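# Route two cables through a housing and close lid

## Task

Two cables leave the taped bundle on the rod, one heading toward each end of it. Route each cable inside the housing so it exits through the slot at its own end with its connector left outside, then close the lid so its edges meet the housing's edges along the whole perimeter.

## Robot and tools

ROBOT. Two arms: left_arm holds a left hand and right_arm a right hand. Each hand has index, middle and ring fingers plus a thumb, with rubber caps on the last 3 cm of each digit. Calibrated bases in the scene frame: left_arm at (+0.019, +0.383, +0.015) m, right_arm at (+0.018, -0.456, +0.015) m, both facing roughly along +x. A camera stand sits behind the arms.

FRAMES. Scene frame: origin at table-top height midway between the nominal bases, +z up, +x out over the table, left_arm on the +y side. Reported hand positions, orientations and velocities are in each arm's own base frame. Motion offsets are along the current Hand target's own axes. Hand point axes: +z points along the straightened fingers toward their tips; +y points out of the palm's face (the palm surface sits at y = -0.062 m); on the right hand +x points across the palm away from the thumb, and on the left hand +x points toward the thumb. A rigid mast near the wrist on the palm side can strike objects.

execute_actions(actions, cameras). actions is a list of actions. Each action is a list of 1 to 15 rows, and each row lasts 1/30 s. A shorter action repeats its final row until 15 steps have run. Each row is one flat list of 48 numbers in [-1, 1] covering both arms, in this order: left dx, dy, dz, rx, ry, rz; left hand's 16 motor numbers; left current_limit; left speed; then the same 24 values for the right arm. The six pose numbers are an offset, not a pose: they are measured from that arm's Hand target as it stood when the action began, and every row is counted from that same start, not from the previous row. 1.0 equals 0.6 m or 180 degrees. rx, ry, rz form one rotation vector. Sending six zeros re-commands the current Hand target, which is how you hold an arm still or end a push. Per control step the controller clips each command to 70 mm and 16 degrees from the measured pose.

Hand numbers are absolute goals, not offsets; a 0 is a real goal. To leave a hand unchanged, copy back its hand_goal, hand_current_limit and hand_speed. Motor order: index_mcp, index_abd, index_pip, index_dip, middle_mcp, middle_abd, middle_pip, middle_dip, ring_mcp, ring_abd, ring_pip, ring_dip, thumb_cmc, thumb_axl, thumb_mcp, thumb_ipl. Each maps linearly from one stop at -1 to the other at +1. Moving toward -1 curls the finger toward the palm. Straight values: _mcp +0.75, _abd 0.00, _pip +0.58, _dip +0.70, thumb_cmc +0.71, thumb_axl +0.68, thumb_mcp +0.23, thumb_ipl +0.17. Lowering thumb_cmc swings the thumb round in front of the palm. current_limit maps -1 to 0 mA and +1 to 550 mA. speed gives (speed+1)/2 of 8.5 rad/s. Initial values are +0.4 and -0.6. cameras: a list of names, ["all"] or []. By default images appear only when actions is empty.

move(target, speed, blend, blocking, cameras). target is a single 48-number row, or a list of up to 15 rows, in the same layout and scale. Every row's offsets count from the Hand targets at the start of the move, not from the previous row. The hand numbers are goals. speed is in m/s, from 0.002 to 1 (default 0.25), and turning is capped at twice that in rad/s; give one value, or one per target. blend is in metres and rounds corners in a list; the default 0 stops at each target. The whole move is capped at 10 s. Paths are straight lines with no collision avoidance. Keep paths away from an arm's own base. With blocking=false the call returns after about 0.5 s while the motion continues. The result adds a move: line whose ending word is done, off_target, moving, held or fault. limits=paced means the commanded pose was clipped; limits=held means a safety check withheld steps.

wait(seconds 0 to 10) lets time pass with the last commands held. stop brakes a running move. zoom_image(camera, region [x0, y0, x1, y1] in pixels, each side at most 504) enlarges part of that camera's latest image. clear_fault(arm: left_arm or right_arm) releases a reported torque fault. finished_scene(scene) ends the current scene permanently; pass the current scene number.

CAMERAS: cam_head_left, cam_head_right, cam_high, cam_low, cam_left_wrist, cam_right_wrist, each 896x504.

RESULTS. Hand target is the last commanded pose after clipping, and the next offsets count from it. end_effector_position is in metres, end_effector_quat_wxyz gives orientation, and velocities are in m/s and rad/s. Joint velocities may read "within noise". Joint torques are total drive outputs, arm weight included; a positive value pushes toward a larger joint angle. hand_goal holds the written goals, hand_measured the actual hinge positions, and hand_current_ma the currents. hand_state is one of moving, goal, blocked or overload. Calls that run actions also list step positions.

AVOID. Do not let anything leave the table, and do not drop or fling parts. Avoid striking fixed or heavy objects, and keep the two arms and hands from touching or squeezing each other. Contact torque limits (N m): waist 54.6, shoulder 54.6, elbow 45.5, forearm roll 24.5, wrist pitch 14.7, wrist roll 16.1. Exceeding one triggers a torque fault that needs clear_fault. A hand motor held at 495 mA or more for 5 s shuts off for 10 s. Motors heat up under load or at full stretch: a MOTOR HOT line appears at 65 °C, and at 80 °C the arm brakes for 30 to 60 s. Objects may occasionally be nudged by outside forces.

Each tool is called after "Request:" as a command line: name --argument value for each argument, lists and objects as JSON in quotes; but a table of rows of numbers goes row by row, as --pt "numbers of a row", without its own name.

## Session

Request:
execute_actions --actions '[]'

Scene clock: 0.00 s.
left_arm: end_effector_position=(+0.5656, +0.2735, +0.1740) hand_goal=(+0.754, +0.000, +0.576, +0.696, +0.754, +0.000, +0.576, +0.696, +0.754, +0.000, +0.576, +0.696, +0.714, +0.678, +0.226, +0.168) hand_measured=(+0.754, +0.000, +0.576, +0.696, +0.754, +0.000, +0.576, +0.696, +0.754, +0.000, +0.576, +0.696, +0.714, +0.678, +0.226, +0.168) hand_current_ma=(+0, +0, +0, +0, +0, +0, +0, +0, +0, +0, +0, +0, +0, +0, +0, +0) hand_state=(goal, goal, goal, goal, goal, goal, goal, goal, goal, goal, goal, goal, goal, goal, goal, goal) hand_current_limit=0.40 hand_speed=-0.60 end_effector_quat_wxyz=(-0.096, -0.314, +0.733, +0.596) | right_arm: end_effector_position=(+0.3713, +0.7185, +0.2367) hand_goal=(+0.754, +0.000, +0.576, +0.696, +0.754, +0.000, +0.576, +0.696, +0.754, +0.000, +0.576, +0.696, +0.714, +0.678, +0.226, +0.168) hand_measured=(+0.754, +0.000, +0.576, +0.696, +0.754, +0.000, +0.576, +0.696, +0.754, +0.000, +0.576, +0.696, +0.714, +0.678, +0.226, +0.168) hand_current_ma=(+0, +0, +0, +0, +0, +0, +0, +0, +0, +0, +0, +0, +0, +0, +0, +0) hand_state=(goal, goal, goal, goal, goal, goal, goal, goal, goal, goal, goal, goal, goal, goal, goal, goal) hand_current_limit=0.40 hand_speed=-0.60 end_effector_quat_wxyz=(+0.304, +0.011, +0.648, +0.699)
Joint positions: left_arm=[0.136 -1.365 -1.917 1.068 -1.549 -1.319] | right_arm=[1.058 -1.221 -1.444 3.057 -1.51 -1.945]
Joint velocities: within noise
Joint torques (N m): no reading
Hand target: left_arm +0.5656, +0.2735, +0.1740; -0.096, -0.314, +0.733, +0.596 | right_arm +0.3713, +0.7185, +0.2367; +0.304, +0.011, +0.648, +0.699

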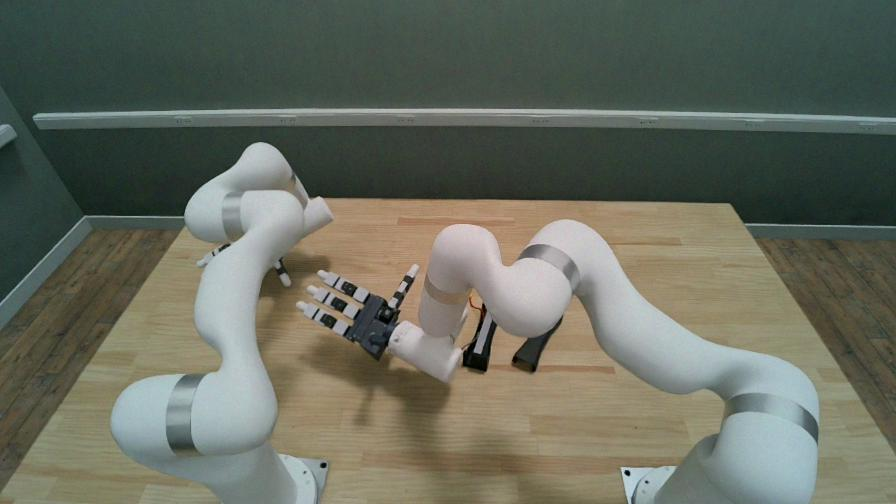

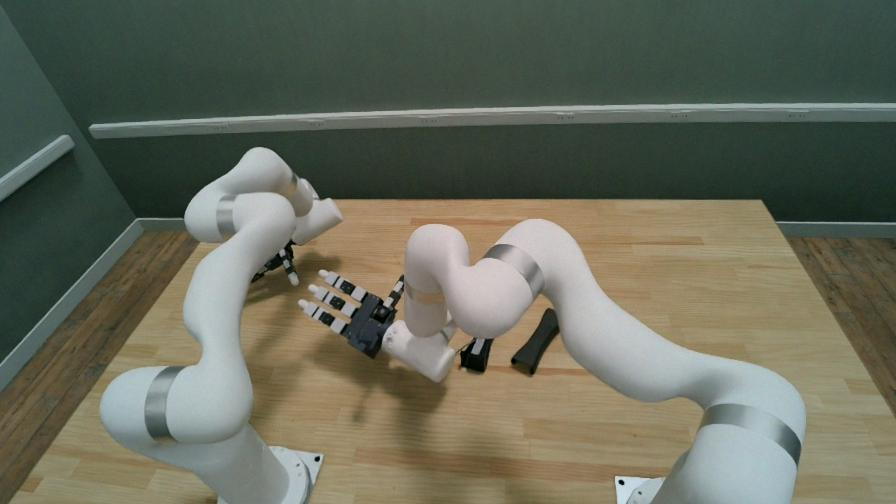

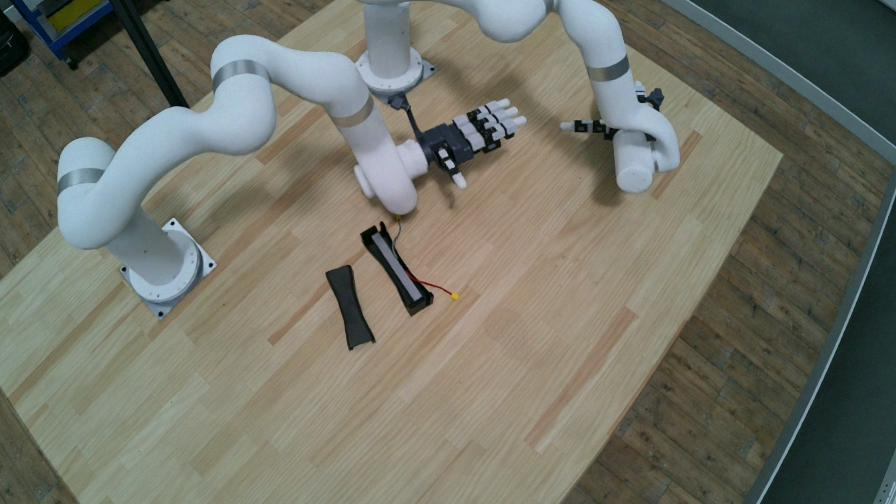

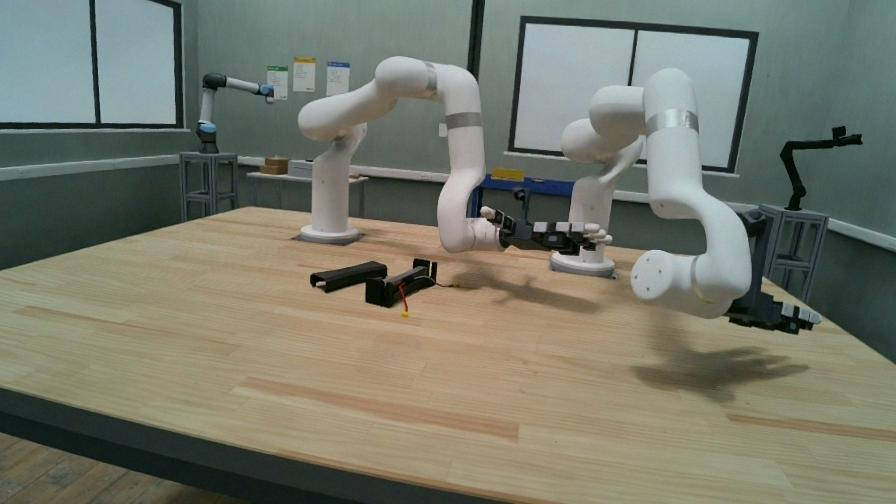

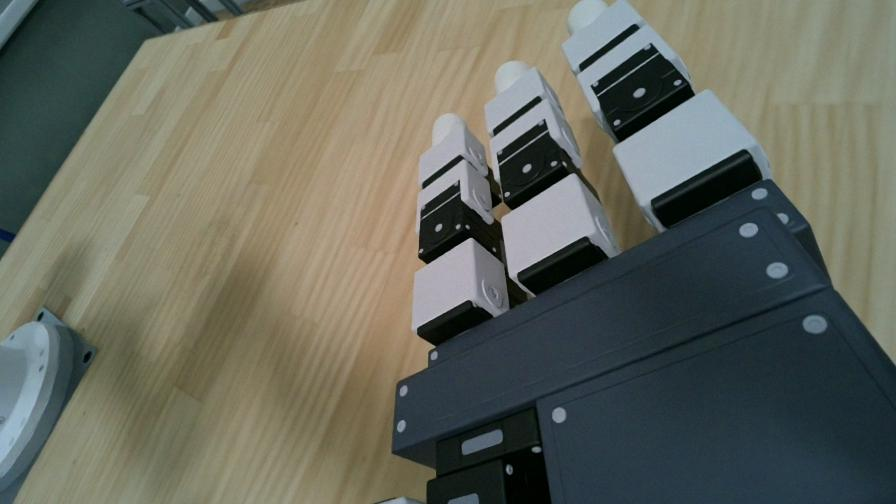

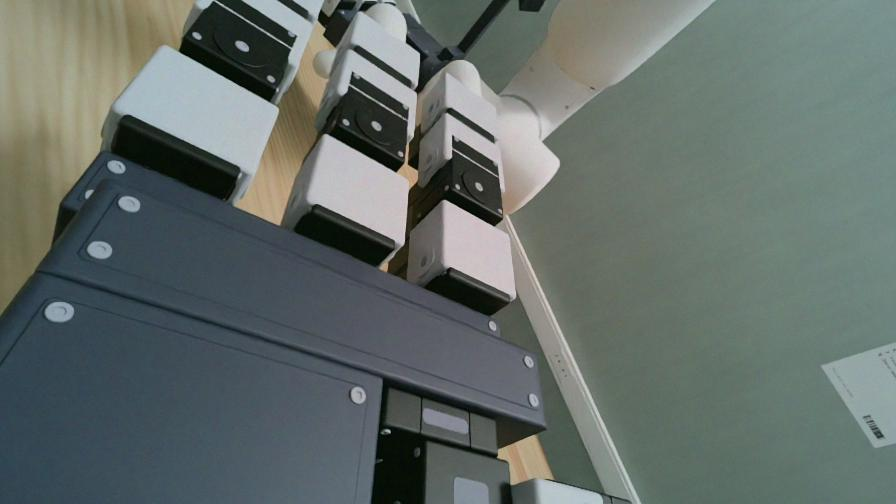

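Request:
zoom_image --camera "cam_high" --region '[310, 200, 480, 360]'

Request:
zoom_image --camera "cam_low" --region '[300, 240, 480, 340]'

Request:
zoom_image --camera "cam_head_left" --region '[430, 270, 590, 390]'

Scaled by 2.965 from the camera's 896x504 image, which has a finer 1280x720 frame.

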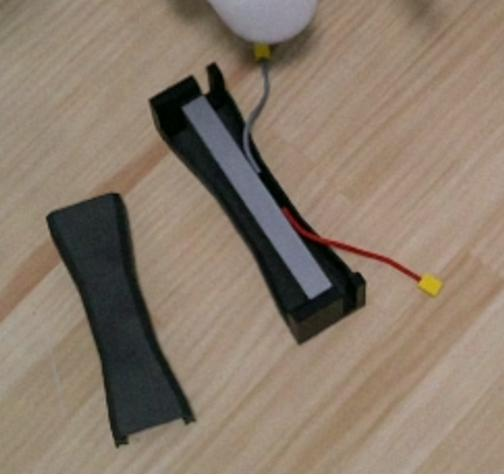

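Scaled by 2.800 from the camera's 896x504 image, which has a finer 1280x720 frame.

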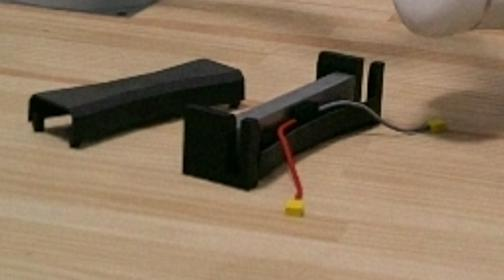

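Scaled by 3.150 from the camera's 896x504 image, which has a finer 1280x720 frame.

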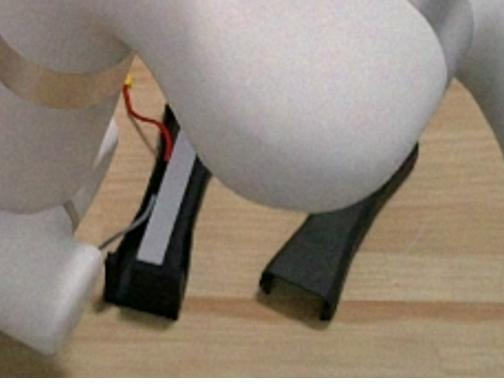

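Request:
move --target '[-0.0389,0.1557,-0.0453,0,0,0,0.754,0,0.576,0.696,0.754,0,0.576,0.696,0.754,0,0.576,0.696,0.714,0.678,0.226,0.168,0.3,-0.7,-0.0758,0.1825,0.032,0,0,0,0.754,0,0.576,0.696,0.754,0,0.576,0.696,0.754,0,0.576,0.696,0.714,0.678,0.226,0.168,0.4,-0.6]' --speed 0.15

Scene clock: 63.27 s.
left_arm: end_effector_position=(+0.5656, +0.2734, +0.2740) hand_goal=(+0.754, +0.000, +0.576, +0.696, +0.754, +0.000, +0.576, +0.696, +0.754, +0.000, +0.576, +0.696, +0.714, +0.678, +0.226, +0.168) hand_measured=(+0.762, +0.000, +0.576, +0.696, +0.760, +0.000, +0.576, +0.696, +0.762, +0.000, +0.576, +0.696, +0.722, +0.678, +0.226, +0.168) hand_current_ma=(+2, +0, +0, +0, +1, +0, +0, +0, +2, +0, +0, +0, +1, +0, +0, +0) hand_state=(goal, goal, goal, goal, goal, goal, goal, goal, goal, goal, goal, goal, goal, goal, goal, goal) hand_current_limit=0.30 hand_speed=-0.70 end_effector_quat_wxyz=(-0.096, -0.314, +0.733, +0.596) | right_arm: end_effector_position=(+0.3713, +0.7184, +0.3567) hand_goal=(+0.754, +0.000, +0.576, +0.696, +0.754, +0.000, +0.576, +0.696, +0.754, +0.000, +0.576, +0.696, +0.714, +0.678, +0.226, +0.168) hand_measured=(+0.760, +0.000, +0.576, +0.696, +0.762, +0.000, +0.576, +0.696, +0.760, +0.000, +0.576, +0.696, +0.720, +0.678, +0.226, +0.168) hand_current_ma=(+7, +0, +0, +0, +9, +0, +0, +0, +7, +0, +0, +0, +6, +0, +0, +0) hand_state=(goal, goal, goal, goal, goal, goal, goal, goal, goal, goal, goal, goal, goal, goal, goal, goal) hand_current_limit=0.40 hand_speed=-0.60 end_effector_quat_wxyz=(+0.304, +0.011, +0.648, +0.698)
Joint positions: left_arm=[0.136 -1.175 -1.808 1.068 -1.589 -1.248] | right_arm=[1.058 -0.967 -1.313 3.056 -1.387 -1.934]
Joint torques (N m): left_arm=[-13.74 61.65 -18.88 3.53 -4.29 1.13] | right_arm=[-19.66 54.61 -5 -1.98 0.48 1.95]
Hand target: left_arm +0.5656, +0.2733, +0.2740; -0.096, -0.314, +0.733, +0.596 | right_arm +0.3713, +0.7184, +0.3568; +0.304, +0.011, +0.648, +0.699
Off the commanded pose: left_arm 0.000 m, 0 deg | right_arm 0.000 m, 0 deg.
move: done

Request:
move --target '[0,0,0,0,0,0,0.754,0,0.576,0.696,0.754,0,0.576,0.696,0.754,0,0.576,0.696,0.714,0.678,0.226,0.168,0.3,-0.7,-0.518,-0.106,-0.613,0.0842,-0.2028,-0.0356,0.754,0,0.576,0.696,0.754,0,0.576,0.696,0.754,0,0.576,0.696,0.714,0.678,0.226,0.168,0.4,-0.6]' --speed 0.2 --cameras '["cam_head_left","cam_high"]'

Scene clock: 99.07 s.
left_arm: end_effector_position=(+0.5656, +0.2733, +0.2740) hand_goal=(+0.754, +0.000, +0.576, +0.696, +0.754, +0.000, +0.576, +0.696, +0.754, +0.000, +0.576, +0.696, +0.714, +0.678, +0.226, +0.168) hand_measured=(+0.762, +0.000, +0.576, +0.696, +0.760, +0.000, +0.576, +0.696, +0.762, +0.000, +0.576, +0.696, +0.722, +0.678, +0.226, +0.168) hand_current_ma=(+2, +0, +0, +0, +1, +0, +0, +0, +2, +0, +0, +0, +1, +0, +0, +0) hand_state=(goal, goal, goal, goal, goal, goal, goal, goal, goal, goal, goal, goal, goal, goal, goal, goal) hand_current_limit=0.30 hand_speed=-0.70 end_effector_quat_wxyz=(-0.096, -0.314, +0.733, +0.596) | right_arm: end_effector_position=(+0.5002, +0.2501, +0.3573) hand_goal=(+0.754, +0.000, +0.576, +0.696, +0.754, +0.000, +0.576, +0.696, +0.754, +0.000, +0.576, +0.696, +0.714, +0.678, +0.226, +0.168) hand_measured=(+0.760, +0.000, +0.576, +0.696, +0.762, +0.000, +0.576, +0.696, +0.760, +0.000, +0.576, +0.696, +0.720, +0.678, +0.226, +0.168) hand_current_ma=(+7, +0, +0, +0, +9, +0, +0, +0, +7, +0, +0, +0, +6, +0, +0, +0) hand_state=(goal, goal, goal, goal, goal, goal, goal, goal, goal, goal, goal, goal, goal, goal, goal, goal) hand_current_limit=0.40 hand_speed=-0.60 end_effector_quat_wxyz=(+0.524, +0.232, +0.605, +0.552)
Joint positions: left_arm=[0.136 -1.175 -1.808 1.068 -1.589 -1.248] | right_arm=[0.442 -0.659 -0.583 3.139 -1.808 -1.964]
Joint torques (N m): left_arm=[-13.2 61.16 -22.87 4.47 -4.27 0.74] | right_arm=[-19.93 40.98 -0.47 -2.31 -3.44 -2.22]
Hand target: left_arm +0.5656, +0.2733, +0.2740; -0.096, -0.314, +0.733, +0.596 | right_arm +0.5002, +0.2501, +0.3573; +0.524, +0.232, +0.605, +0.552
Off the commanded pose: left_arm 0.000 m, 0 deg | right_arm 0.000 m, 0 deg.
move: done
Images, in order (width x height): cam_head_left 896x504, cam_high 896x504.

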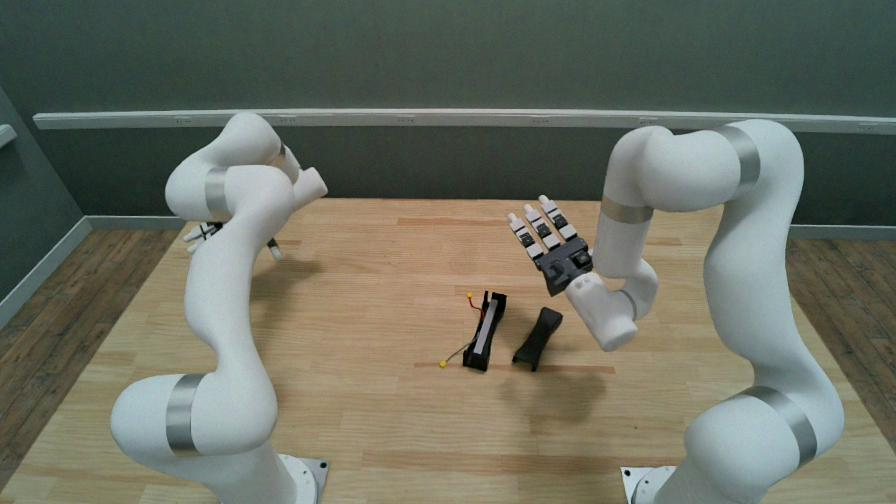

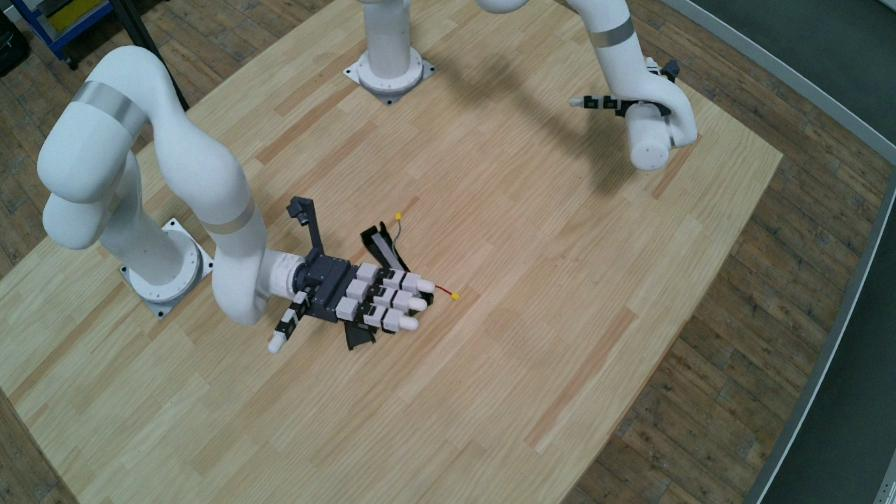

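Request:
move --target '[0.4307,0.1292,-0.271,0.324,-0.375,0.5846,0.754,0,0.576,0.696,0.754,0,0.576,0.696,0.754,0,0.576,0.696,0.714,0.678,0.226,0.168,0.3,-0.7,-0.573,-0.189,-0.283,0.0842,-0.2028,-0.0356,0.754,0,0.576,0.696,0.754,0,0.576,0.696,0.754,0,0.576,0.696,0.714,0.678,0.226,0.168,0.4,-0.6]' --speed 0.25 --cameras '["cam_head_left","cam_head_right","cam_high","cam_low"]'

Scene clock: 113.43 s.
left_arm: end_effector_position=(+0.4196, -0.0002, +0.3299) hand_goal=(+0.754, +0.000, +0.576, +0.696, +0.754, +0.000, +0.576, +0.696, +0.754, +0.000, +0.576, +0.696, +0.714, +0.678, +0.226, +0.168) hand_measured=(+0.756, +0.000, +0.576, +0.696, +0.756, +0.000, +0.576, +0.696, +0.756, +0.000, +0.576, +0.696, +0.716, +0.678, +0.224, +0.168) hand_current_ma=(+0, +0, +0, +0, +0, +0, +0, +0, +0, +0, +0, +0, +0, +0, +0, +0) hand_state=(goal, goal, goal, goal, goal, goal, goal, goal, goal, goal, goal, goal, goal, goal, goal, goal) hand_current_limit=0.30 hand_speed=-0.70 end_effector_quat_wxyz=(+0.000, +0.644, +0.765, +0.000) | right_arm: end_effector_position=(+0.5003, -0.1498, +0.3566) hand_goal=(+0.754, +0.000, +0.576, +0.696, +0.754, +0.000, +0.576, +0.696, +0.754, +0.000, +0.576, +0.696, +0.714, +0.678, +0.226, +0.168) hand_measured=(+0.760, +0.000, +0.576, +0.696, +0.762, +0.000, +0.576, +0.696, +0.760, +0.000, +0.576, +0.696, +0.720, +0.678, +0.226, +0.168) hand_current_ma=(+7, +0, +0, +0, +9, +0, +0, +0, +7, +0, +0, +0, +6, +0, +0, +0) hand_state=(goal, goal, goal, goal, goal, goal, goal, goal, goal, goal, goal, goal, goal, goal, goal, goal) hand_current_limit=0.40 hand_speed=-0.60 end_effector_quat_wxyz=(+0.682, +0.425, +0.489, +0.339)
Joint positions: left_arm=[-0.109 0.164 -0.612 0.001 -0.777 1.289] | right_arm=[-0.35 -0.634 -0.494 3.042 -1.871 -1.978]
Joint torques (N m): left_arm=[14.89 25.66 -40 -2.12 -2.71 1.01] | right_arm=[-19.57 18.61 -10.84 -1.93 0.38 1.9]
Hand target: left_arm +0.4196, -0.0002, +0.3299; +0.000, +0.644, +0.765, +0.000 | right_arm +0.5003, -0.1498, +0.3566; +0.682, +0.426, +0.489, +0.339
Off the commanded pose: left_arm 0.000 m, 0 deg | right_arm 0.000 m, 0 deg.
move: done
Images, in order (width x height): cam_head_left 896x504, cam_head_right 896x504, cam_high 896x504, cam_low 896x504.

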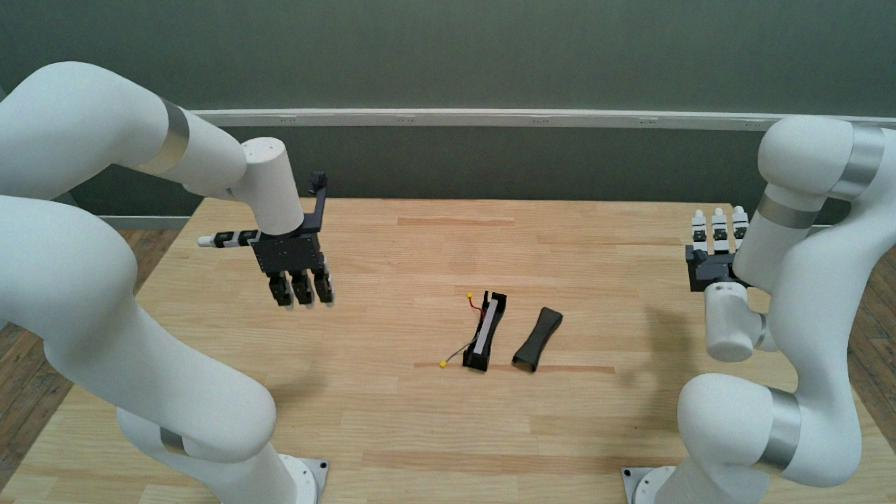

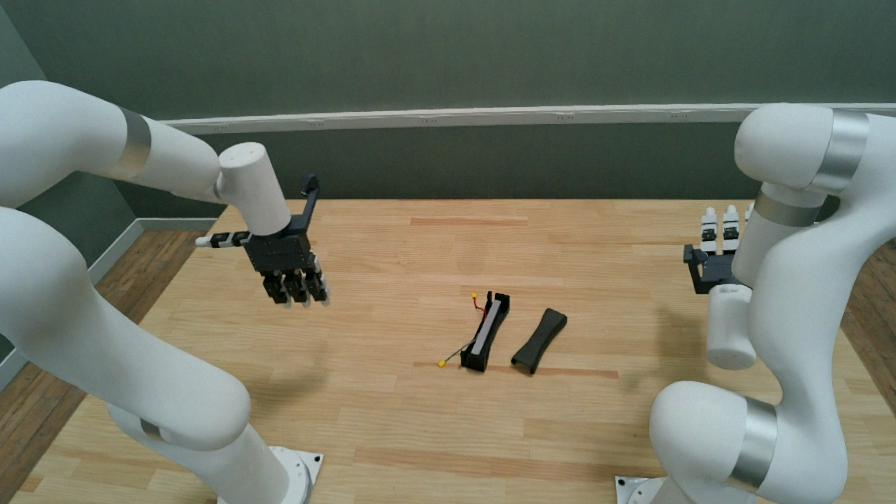

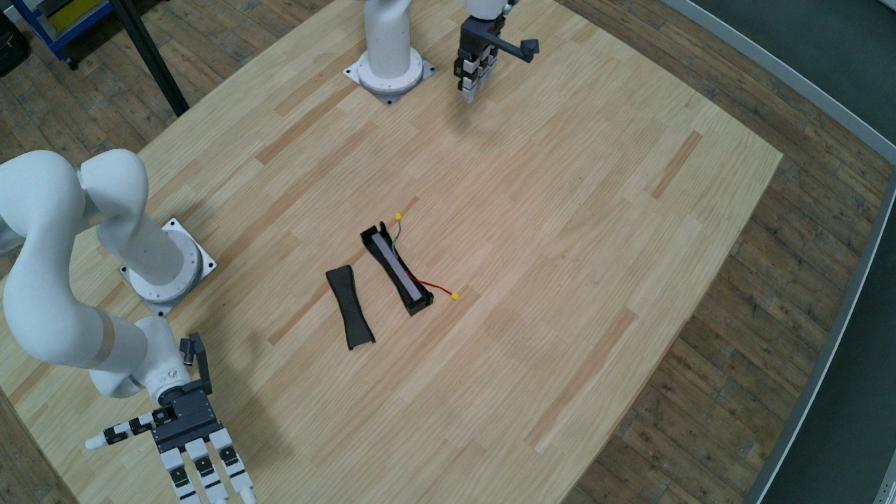

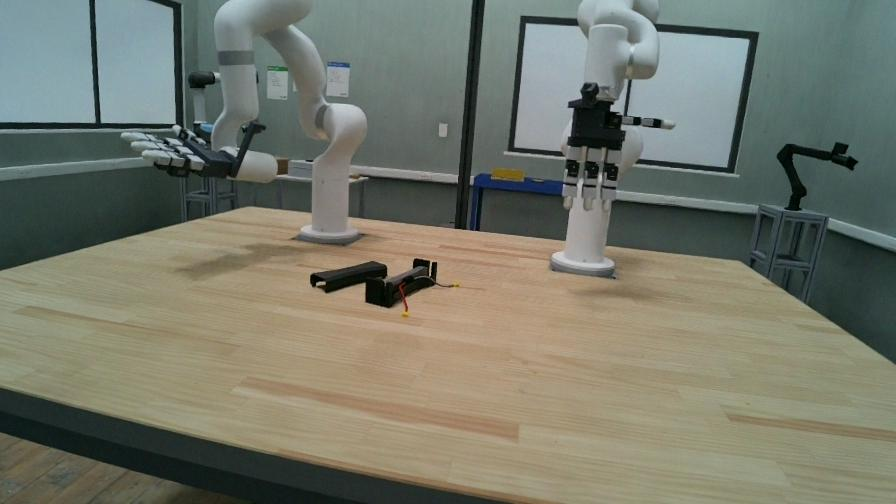

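Request:
zoom_image --camera "cam_head_left" --region '[430, 280, 570, 380]'

Request:
zoom_image --camera "cam_high" --region '[320, 205, 470, 355]'

Request:
zoom_image --camera "cam_low" --region '[300, 250, 470, 325]'

Scaled by 3.600 from the camera's 896x504 image, which has a finer 1280x720 frame.

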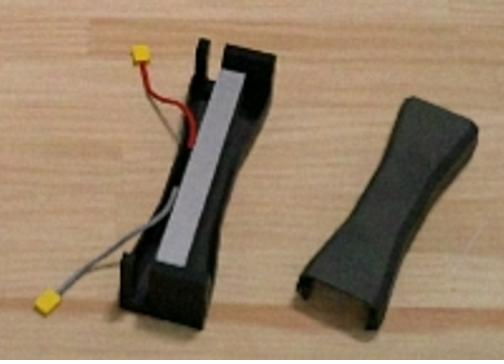

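Scaled by 3.360 from the camera's 896x504 image, which has a finer 1280x720 frame.

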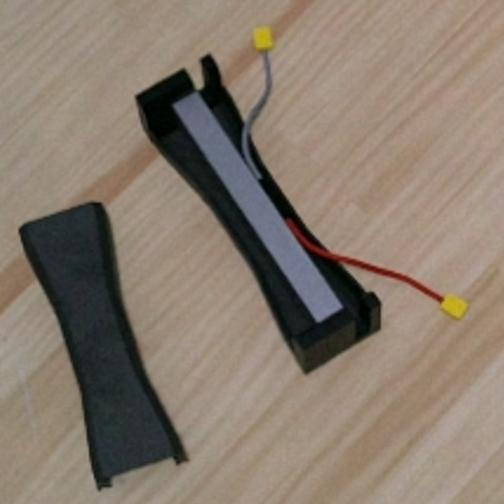

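Scaled by 2.965 from the camera's 896x504 image, which has a finer 1280x720 frame.

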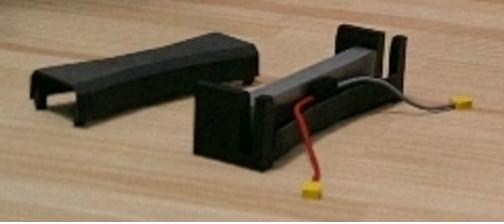

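Request:
move --target '[-0.4783,-0.0342,0.3273,0,0,0.211,0.754,0.02,0.576,0.696,0.98,0,-0.97,-0.4,0.754,-0.02,0.576,0.696,0.714,0.678,0.226,0.168,0.3,-0.7,0,0,0,0,0,0,0.754,0,0.576,0.696,0.754,0,0.576,0.696,0.754,0,0.576,0.696,0.714,0.678,0.226,0.168,0.4,-0.6]' --speed 0.2 --cameras '["cam_head_left","cam_head_right","cam_high","cam_low","cam_left_wrist"]'

Scene clock: 151.60 s.
left_arm: end_effector_position=(+0.4485, -0.2863, +0.1333) hand_goal=(+0.754, +0.020, +0.576, +0.696, +0.980, +0.000, -0.970, -0.400, +0.754, -0.020, +0.576, +0.696, +0.714, +0.678, +0.226, +0.168) hand_measured=(+0.754, +0.018, +0.576, +0.696, +0.976, +0.000, -0.962, -0.398, +0.754, -0.018, +0.576, +0.696, +0.716, +0.678, +0.224, +0.168) hand_current_ma=(+0, +0, +0, +0, -1, +0, +1, +0, +0, +0, +0, +0, +0, +0, +0, +0) hand_state=(goal, goal, goal, goal, goal, goal, goal, goal, goal, goal, goal, goal, goal, goal, goal, goal) hand_current_limit=0.30 hand_speed=-0.70 end_effector_quat_wxyz=(+0.000, +0.858, +0.514, +0.000) | right_arm: end_effector_position=(+0.5003, -0.1498, +0.3566) hand_goal=(+0.754, +0.000, +0.576, +0.696, +0.754, +0.000, +0.576, +0.696, +0.754, +0.000, +0.576, +0.696, +0.714, +0.678, +0.226, +0.168) hand_measured=(+0.760, +0.000, +0.576, +0.696, +0.762, +0.000, +0.576, +0.696, +0.760, +0.000, +0.576, +0.696, +0.720, +0.678, +0.226, +0.168) hand_current_ma=(+7, +0, +0, +0, +9, +0, +0, +0, +7, +0, +0, +0, +6, +0, +0, +0) hand_state=(goal, goal, goal, goal, goal, goal, goal, goal, goal, goal, goal, goal, goal, goal, goal, goal) hand_current_limit=0.40 hand_speed=-0.60 end_effector_quat_wxyz=(+0.682, +0.426, +0.489, +0.339)
Joint positions: left_arm=[-0.633 -0.468 -0.782 0.001 -0.315 1.427] | right_arm=[-0.35 -0.634 -0.494 3.042 -1.871 -1.978]
Joint torques (N m): left_arm=[-13.13 17.23 -32.1 -2.56 3.12 1.08] | right_arm=[-19.57 18.74 -10.78 -1.82 0.25 1.95]
Hand target: left_arm +0.4485, -0.2863, +0.1333; +0.000, +0.858, +0.514, +0.000 | right_arm +0.5003, -0.1498, +0.3566; +0.682, +0.426, +0.489, +0.339
Off the commanded pose: left_arm 0.000 m, 0 deg | right_arm 0.000 m, 0 deg.
move: done
Images, in order (width x height): cam_head_left 896x504, cam_head_right 896x504, cam_high 896x504, cam_low 896x504, cam_left_wrist 896x504.

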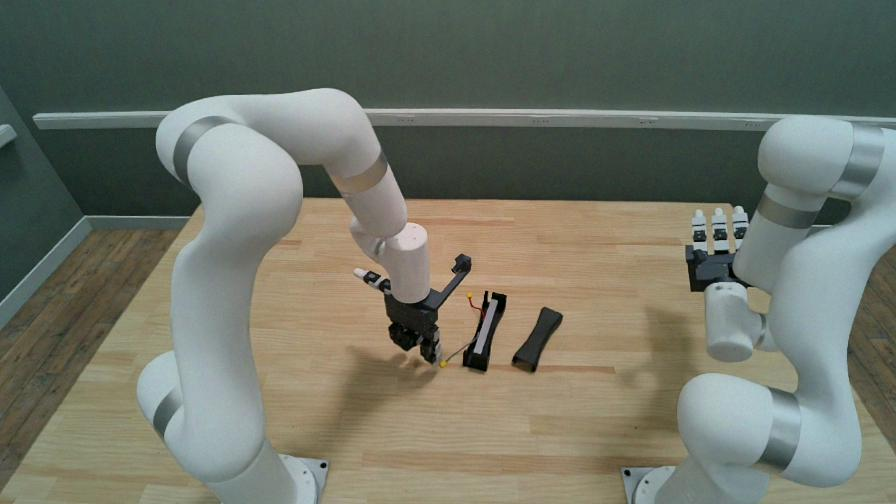

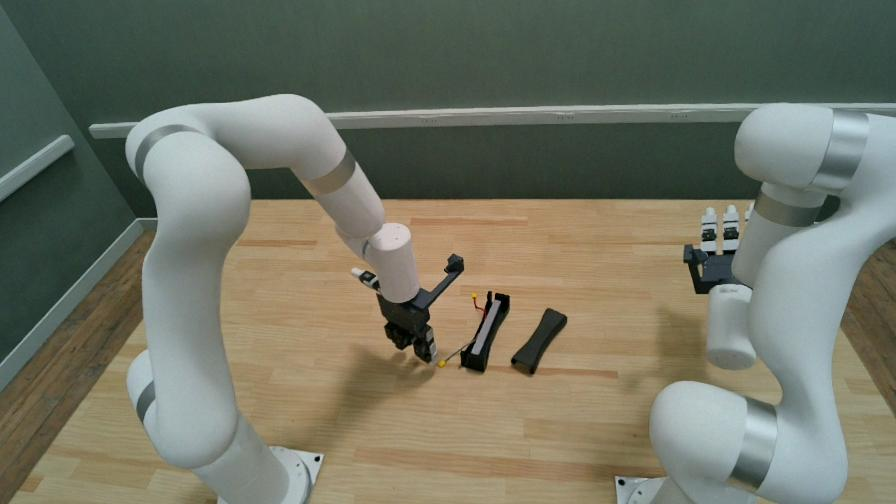

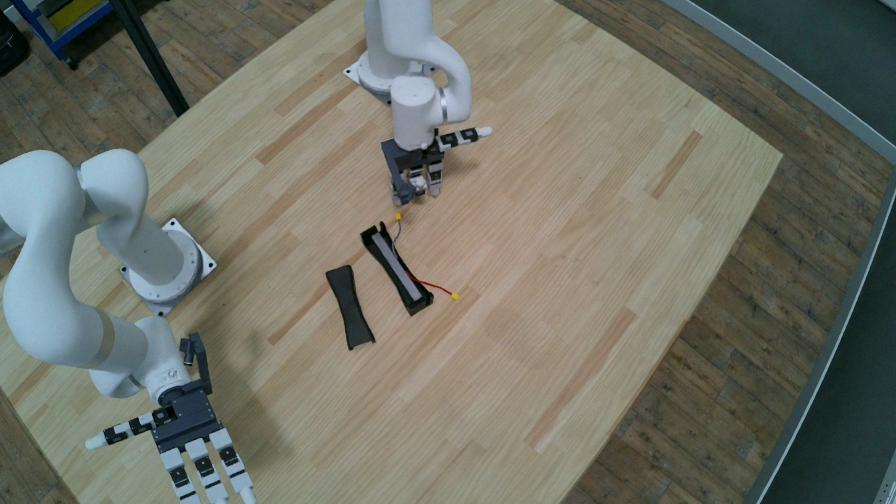

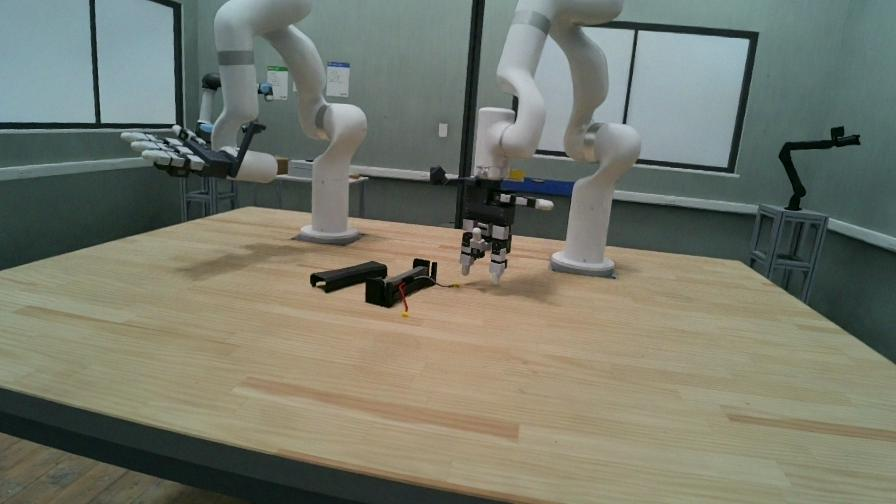

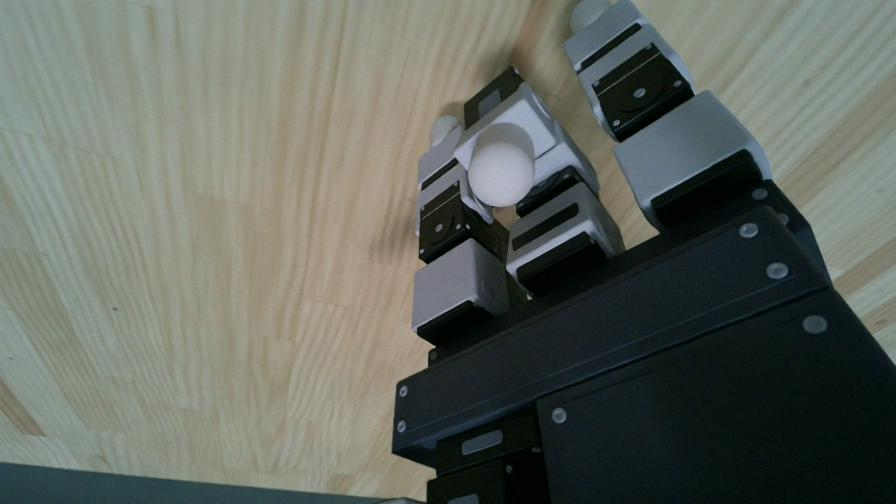

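Request:
zoom_image --camera "cam_low" --region '[360, 240, 520, 320]'

Request:
zoom_image --camera "cam_head_right" --region '[380, 280, 520, 380]'

Request:
zoom_image --camera "cam_high" --region '[350, 130, 480, 230]'

Scaled by 3.150 from the camera's 896x504 image, which has a finer 1280x720 frame.

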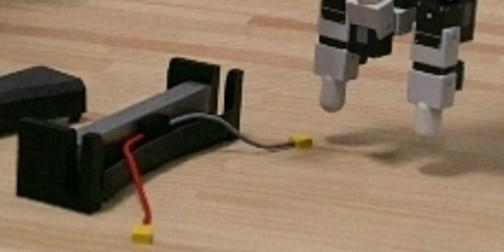

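Scaled by 3.600 from the camera's 896x504 image, which has a finer 1280x720 frame.

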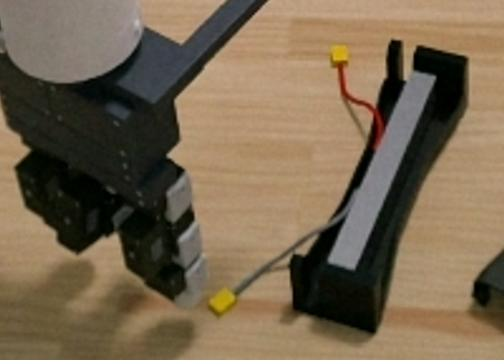

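Scaled by 3.877 from the camera's 896x504 image, which has a finer 1280x720 frame.

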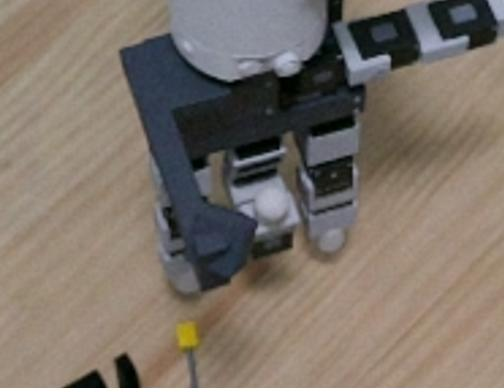

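Request:
move --target '[-0.088,0.0375,0,0,0,0,0.754,0.02,0.576,0.696,0.98,0,-0.97,-0.4,0.754,-0.02,0.576,0.696,0.714,0.678,0.226,0.168,0.3,-0.7,0,0,0,0,0,0,0.754,0,0.576,0.696,0.754,0,0.576,0.696,0.754,0,0.576,0.696,0.714,0.678,0.226,0.168,0.4,-0.6]' --speed 0.1 --cameras '["cam_head_left","cam_head_right","cam_high","cam_low","cam_left_wrist"]'

Request:
zoom_image --camera "cam_low" --region '[360, 240, 520, 320]'

Request:
zoom_image --camera "cam_head_right" --region '[400, 300, 500, 380]'

Request:
zoom_image --camera "cam_high" --region '[350, 150, 450, 250]'

Scene clock: 189.93 s.
left_arm: end_effector_position=(+0.4435, -0.3434, +0.1332) hand_goal=(+0.754, +0.020, +0.576, +0.696, +0.980, +0.000, -0.970, -0.400, +0.754, -0.020, +0.576, +0.696, +0.714, +0.678, +0.226, +0.168) hand_measured=(+0.754, +0.018, +0.576, +0.696, +0.976, +0.000, -0.962, -0.398, +0.754, -0.018, +0.576, +0.696, +0.716, +0.678, +0.224, +0.168) hand_current_ma=(+0, +0, +0, +0, +0, +0, +1, +0, +0, +0, +0, +0, +0, +0, +0, +0) hand_state=(goal, goal, goal, goal, goal, goal, goal, goal, goal, goal, goal, goal, goal, goal, goal, goal) hand_current_limit=0.30 hand_speed=-0.70 end_effector_quat_wxyz=(+0.000, +0.858, +0.514, +0.000) | right_arm: end_effector_position=(+0.5003, -0.1498, +0.3566) hand_goal=(+0.754, +0.000, +0.576, +0.696, +0.754, +0.000, +0.576, +0.696, +0.754, +0.000, +0.576, +0.696, +0.714, +0.678, +0.226, +0.168) hand_measured=(+0.760, +0.000, +0.576, +0.696, +0.762, +0.000, +0.576, +0.696, +0.760, +0.000, +0.576, +0.696, +0.720, +0.678, +0.226, +0.168) hand_current_ma=(+7, +0, +0, +0, +9, +0, +0, +0, +7, +0, +0, +0, +6, +0, +0, +0) hand_state=(goal, goal, goal, goal, goal, goal, goal, goal, goal, goal, goal, goal, goal, goal, goal, goal) hand_current_limit=0.40 hand_speed=-0.60 end_effector_quat_wxyz=(+0.682, +0.426, +0.489, +0.339)
Joint positions: left_arm=[-0.735 -0.524 -0.875 0.001 -0.352 1.326] | right_arm=[-0.35 -0.634 -0.494 3.042 -1.871 -1.978]
Joint torques (N m): left_arm=[-14.31 18.93 -33.22 3.56 -2.69 -1.29] | right_arm=[-19.01 18.76 -10.8 -1.76 0.1 1.97]
Hand target: left_arm +0.4435, -0.3435, +0.1332; +0.000, +0.858, +0.514, +0.000 | right_arm +0.5003, -0.1498, +0.3566; +0.682, +0.426, +0.489, +0.339
Off the commanded pose: left_arm 0.000 m, 0 deg | right_arm 0.000 m, 0 deg.
move: done
Images, in order (width x height): cam_head_left 896x504, cam_head_right 896x504, cam_high 896x504, cam_low 896x504, cam_left_wrist 896x504.

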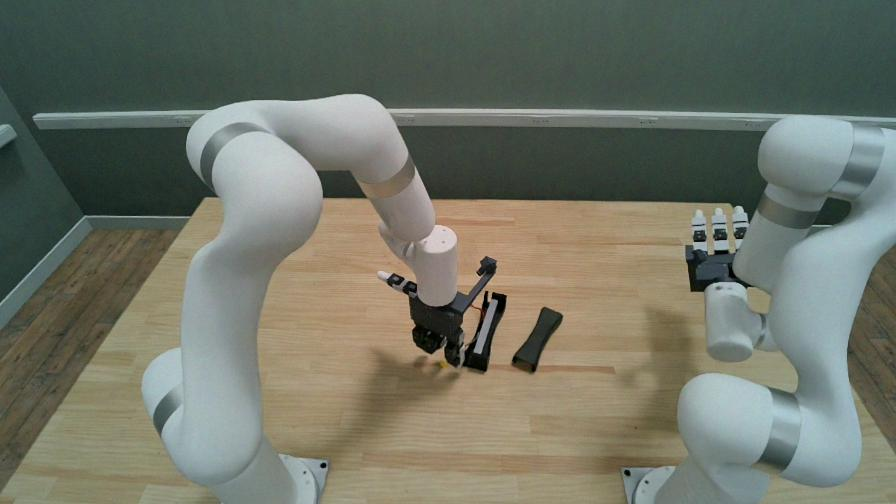

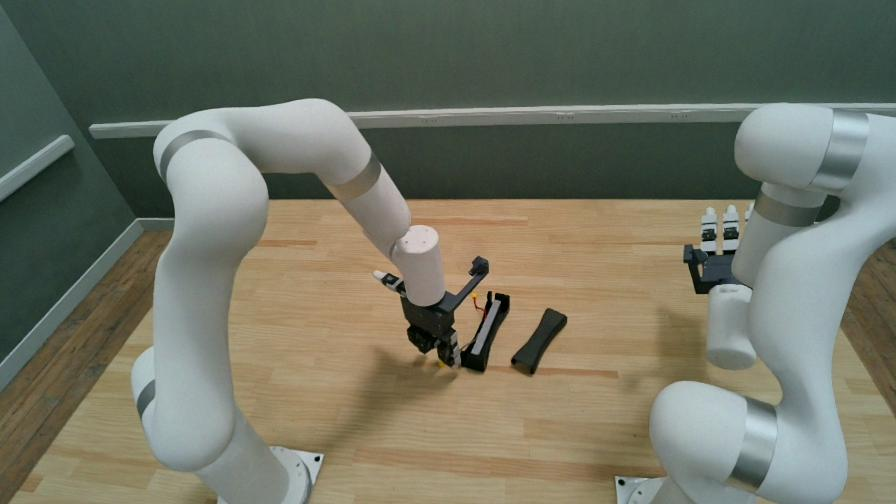

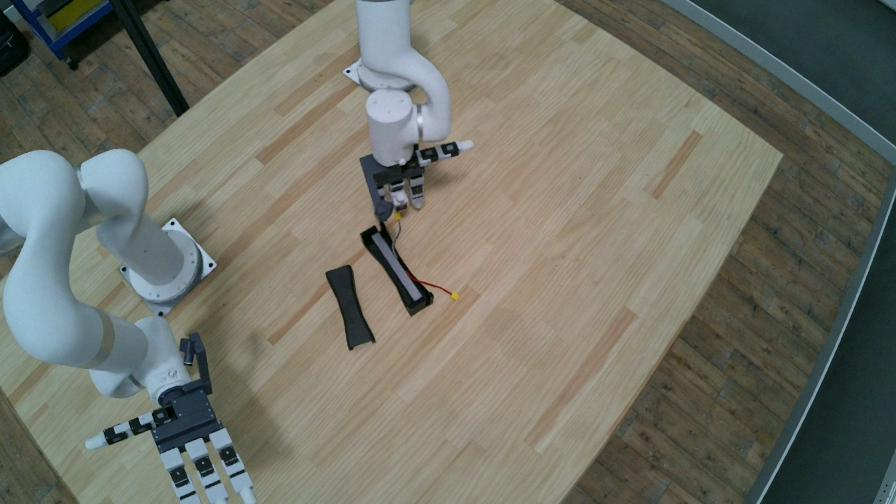

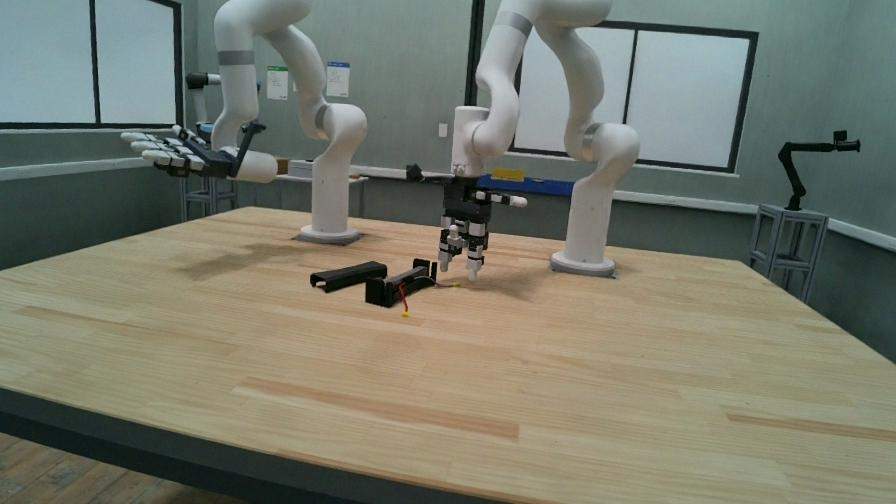

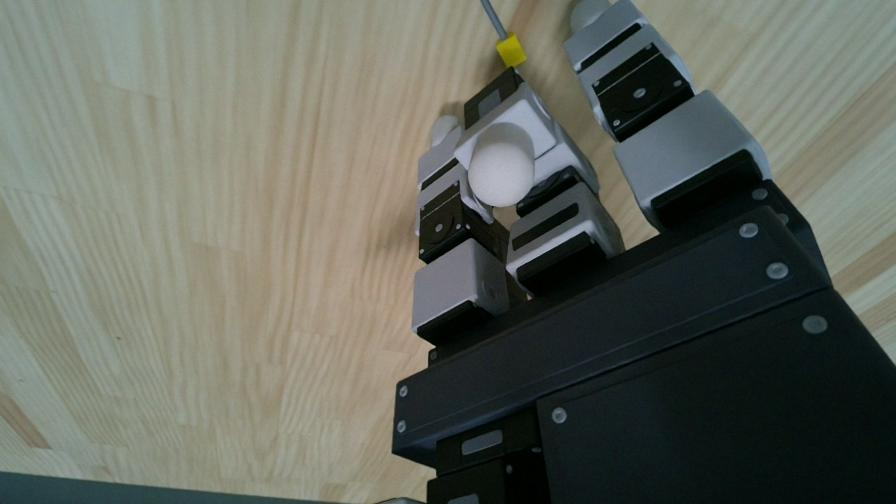

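Scaled by 3.150 from the camera's 896x504 image, which has a finer 1280x720 frame.

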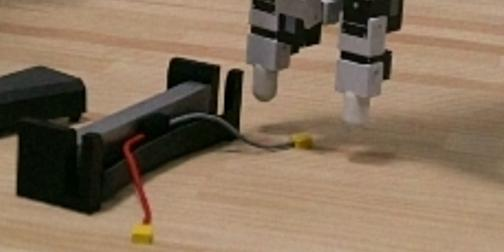

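Scaled by 5.040 from the camera's 896x504 image, which has a finer 1280x720 frame.

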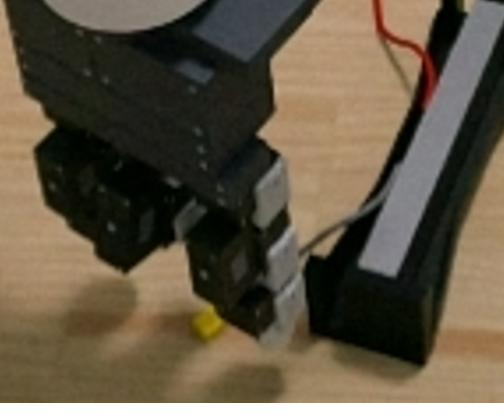

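Scaled by 5.040 from the camera's 896x504 image, which has a finer 1280x720 frame.

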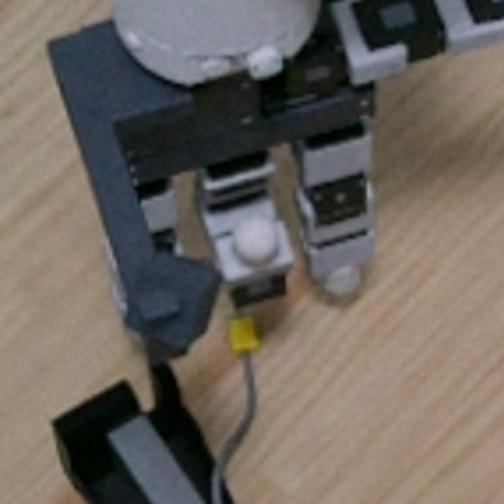

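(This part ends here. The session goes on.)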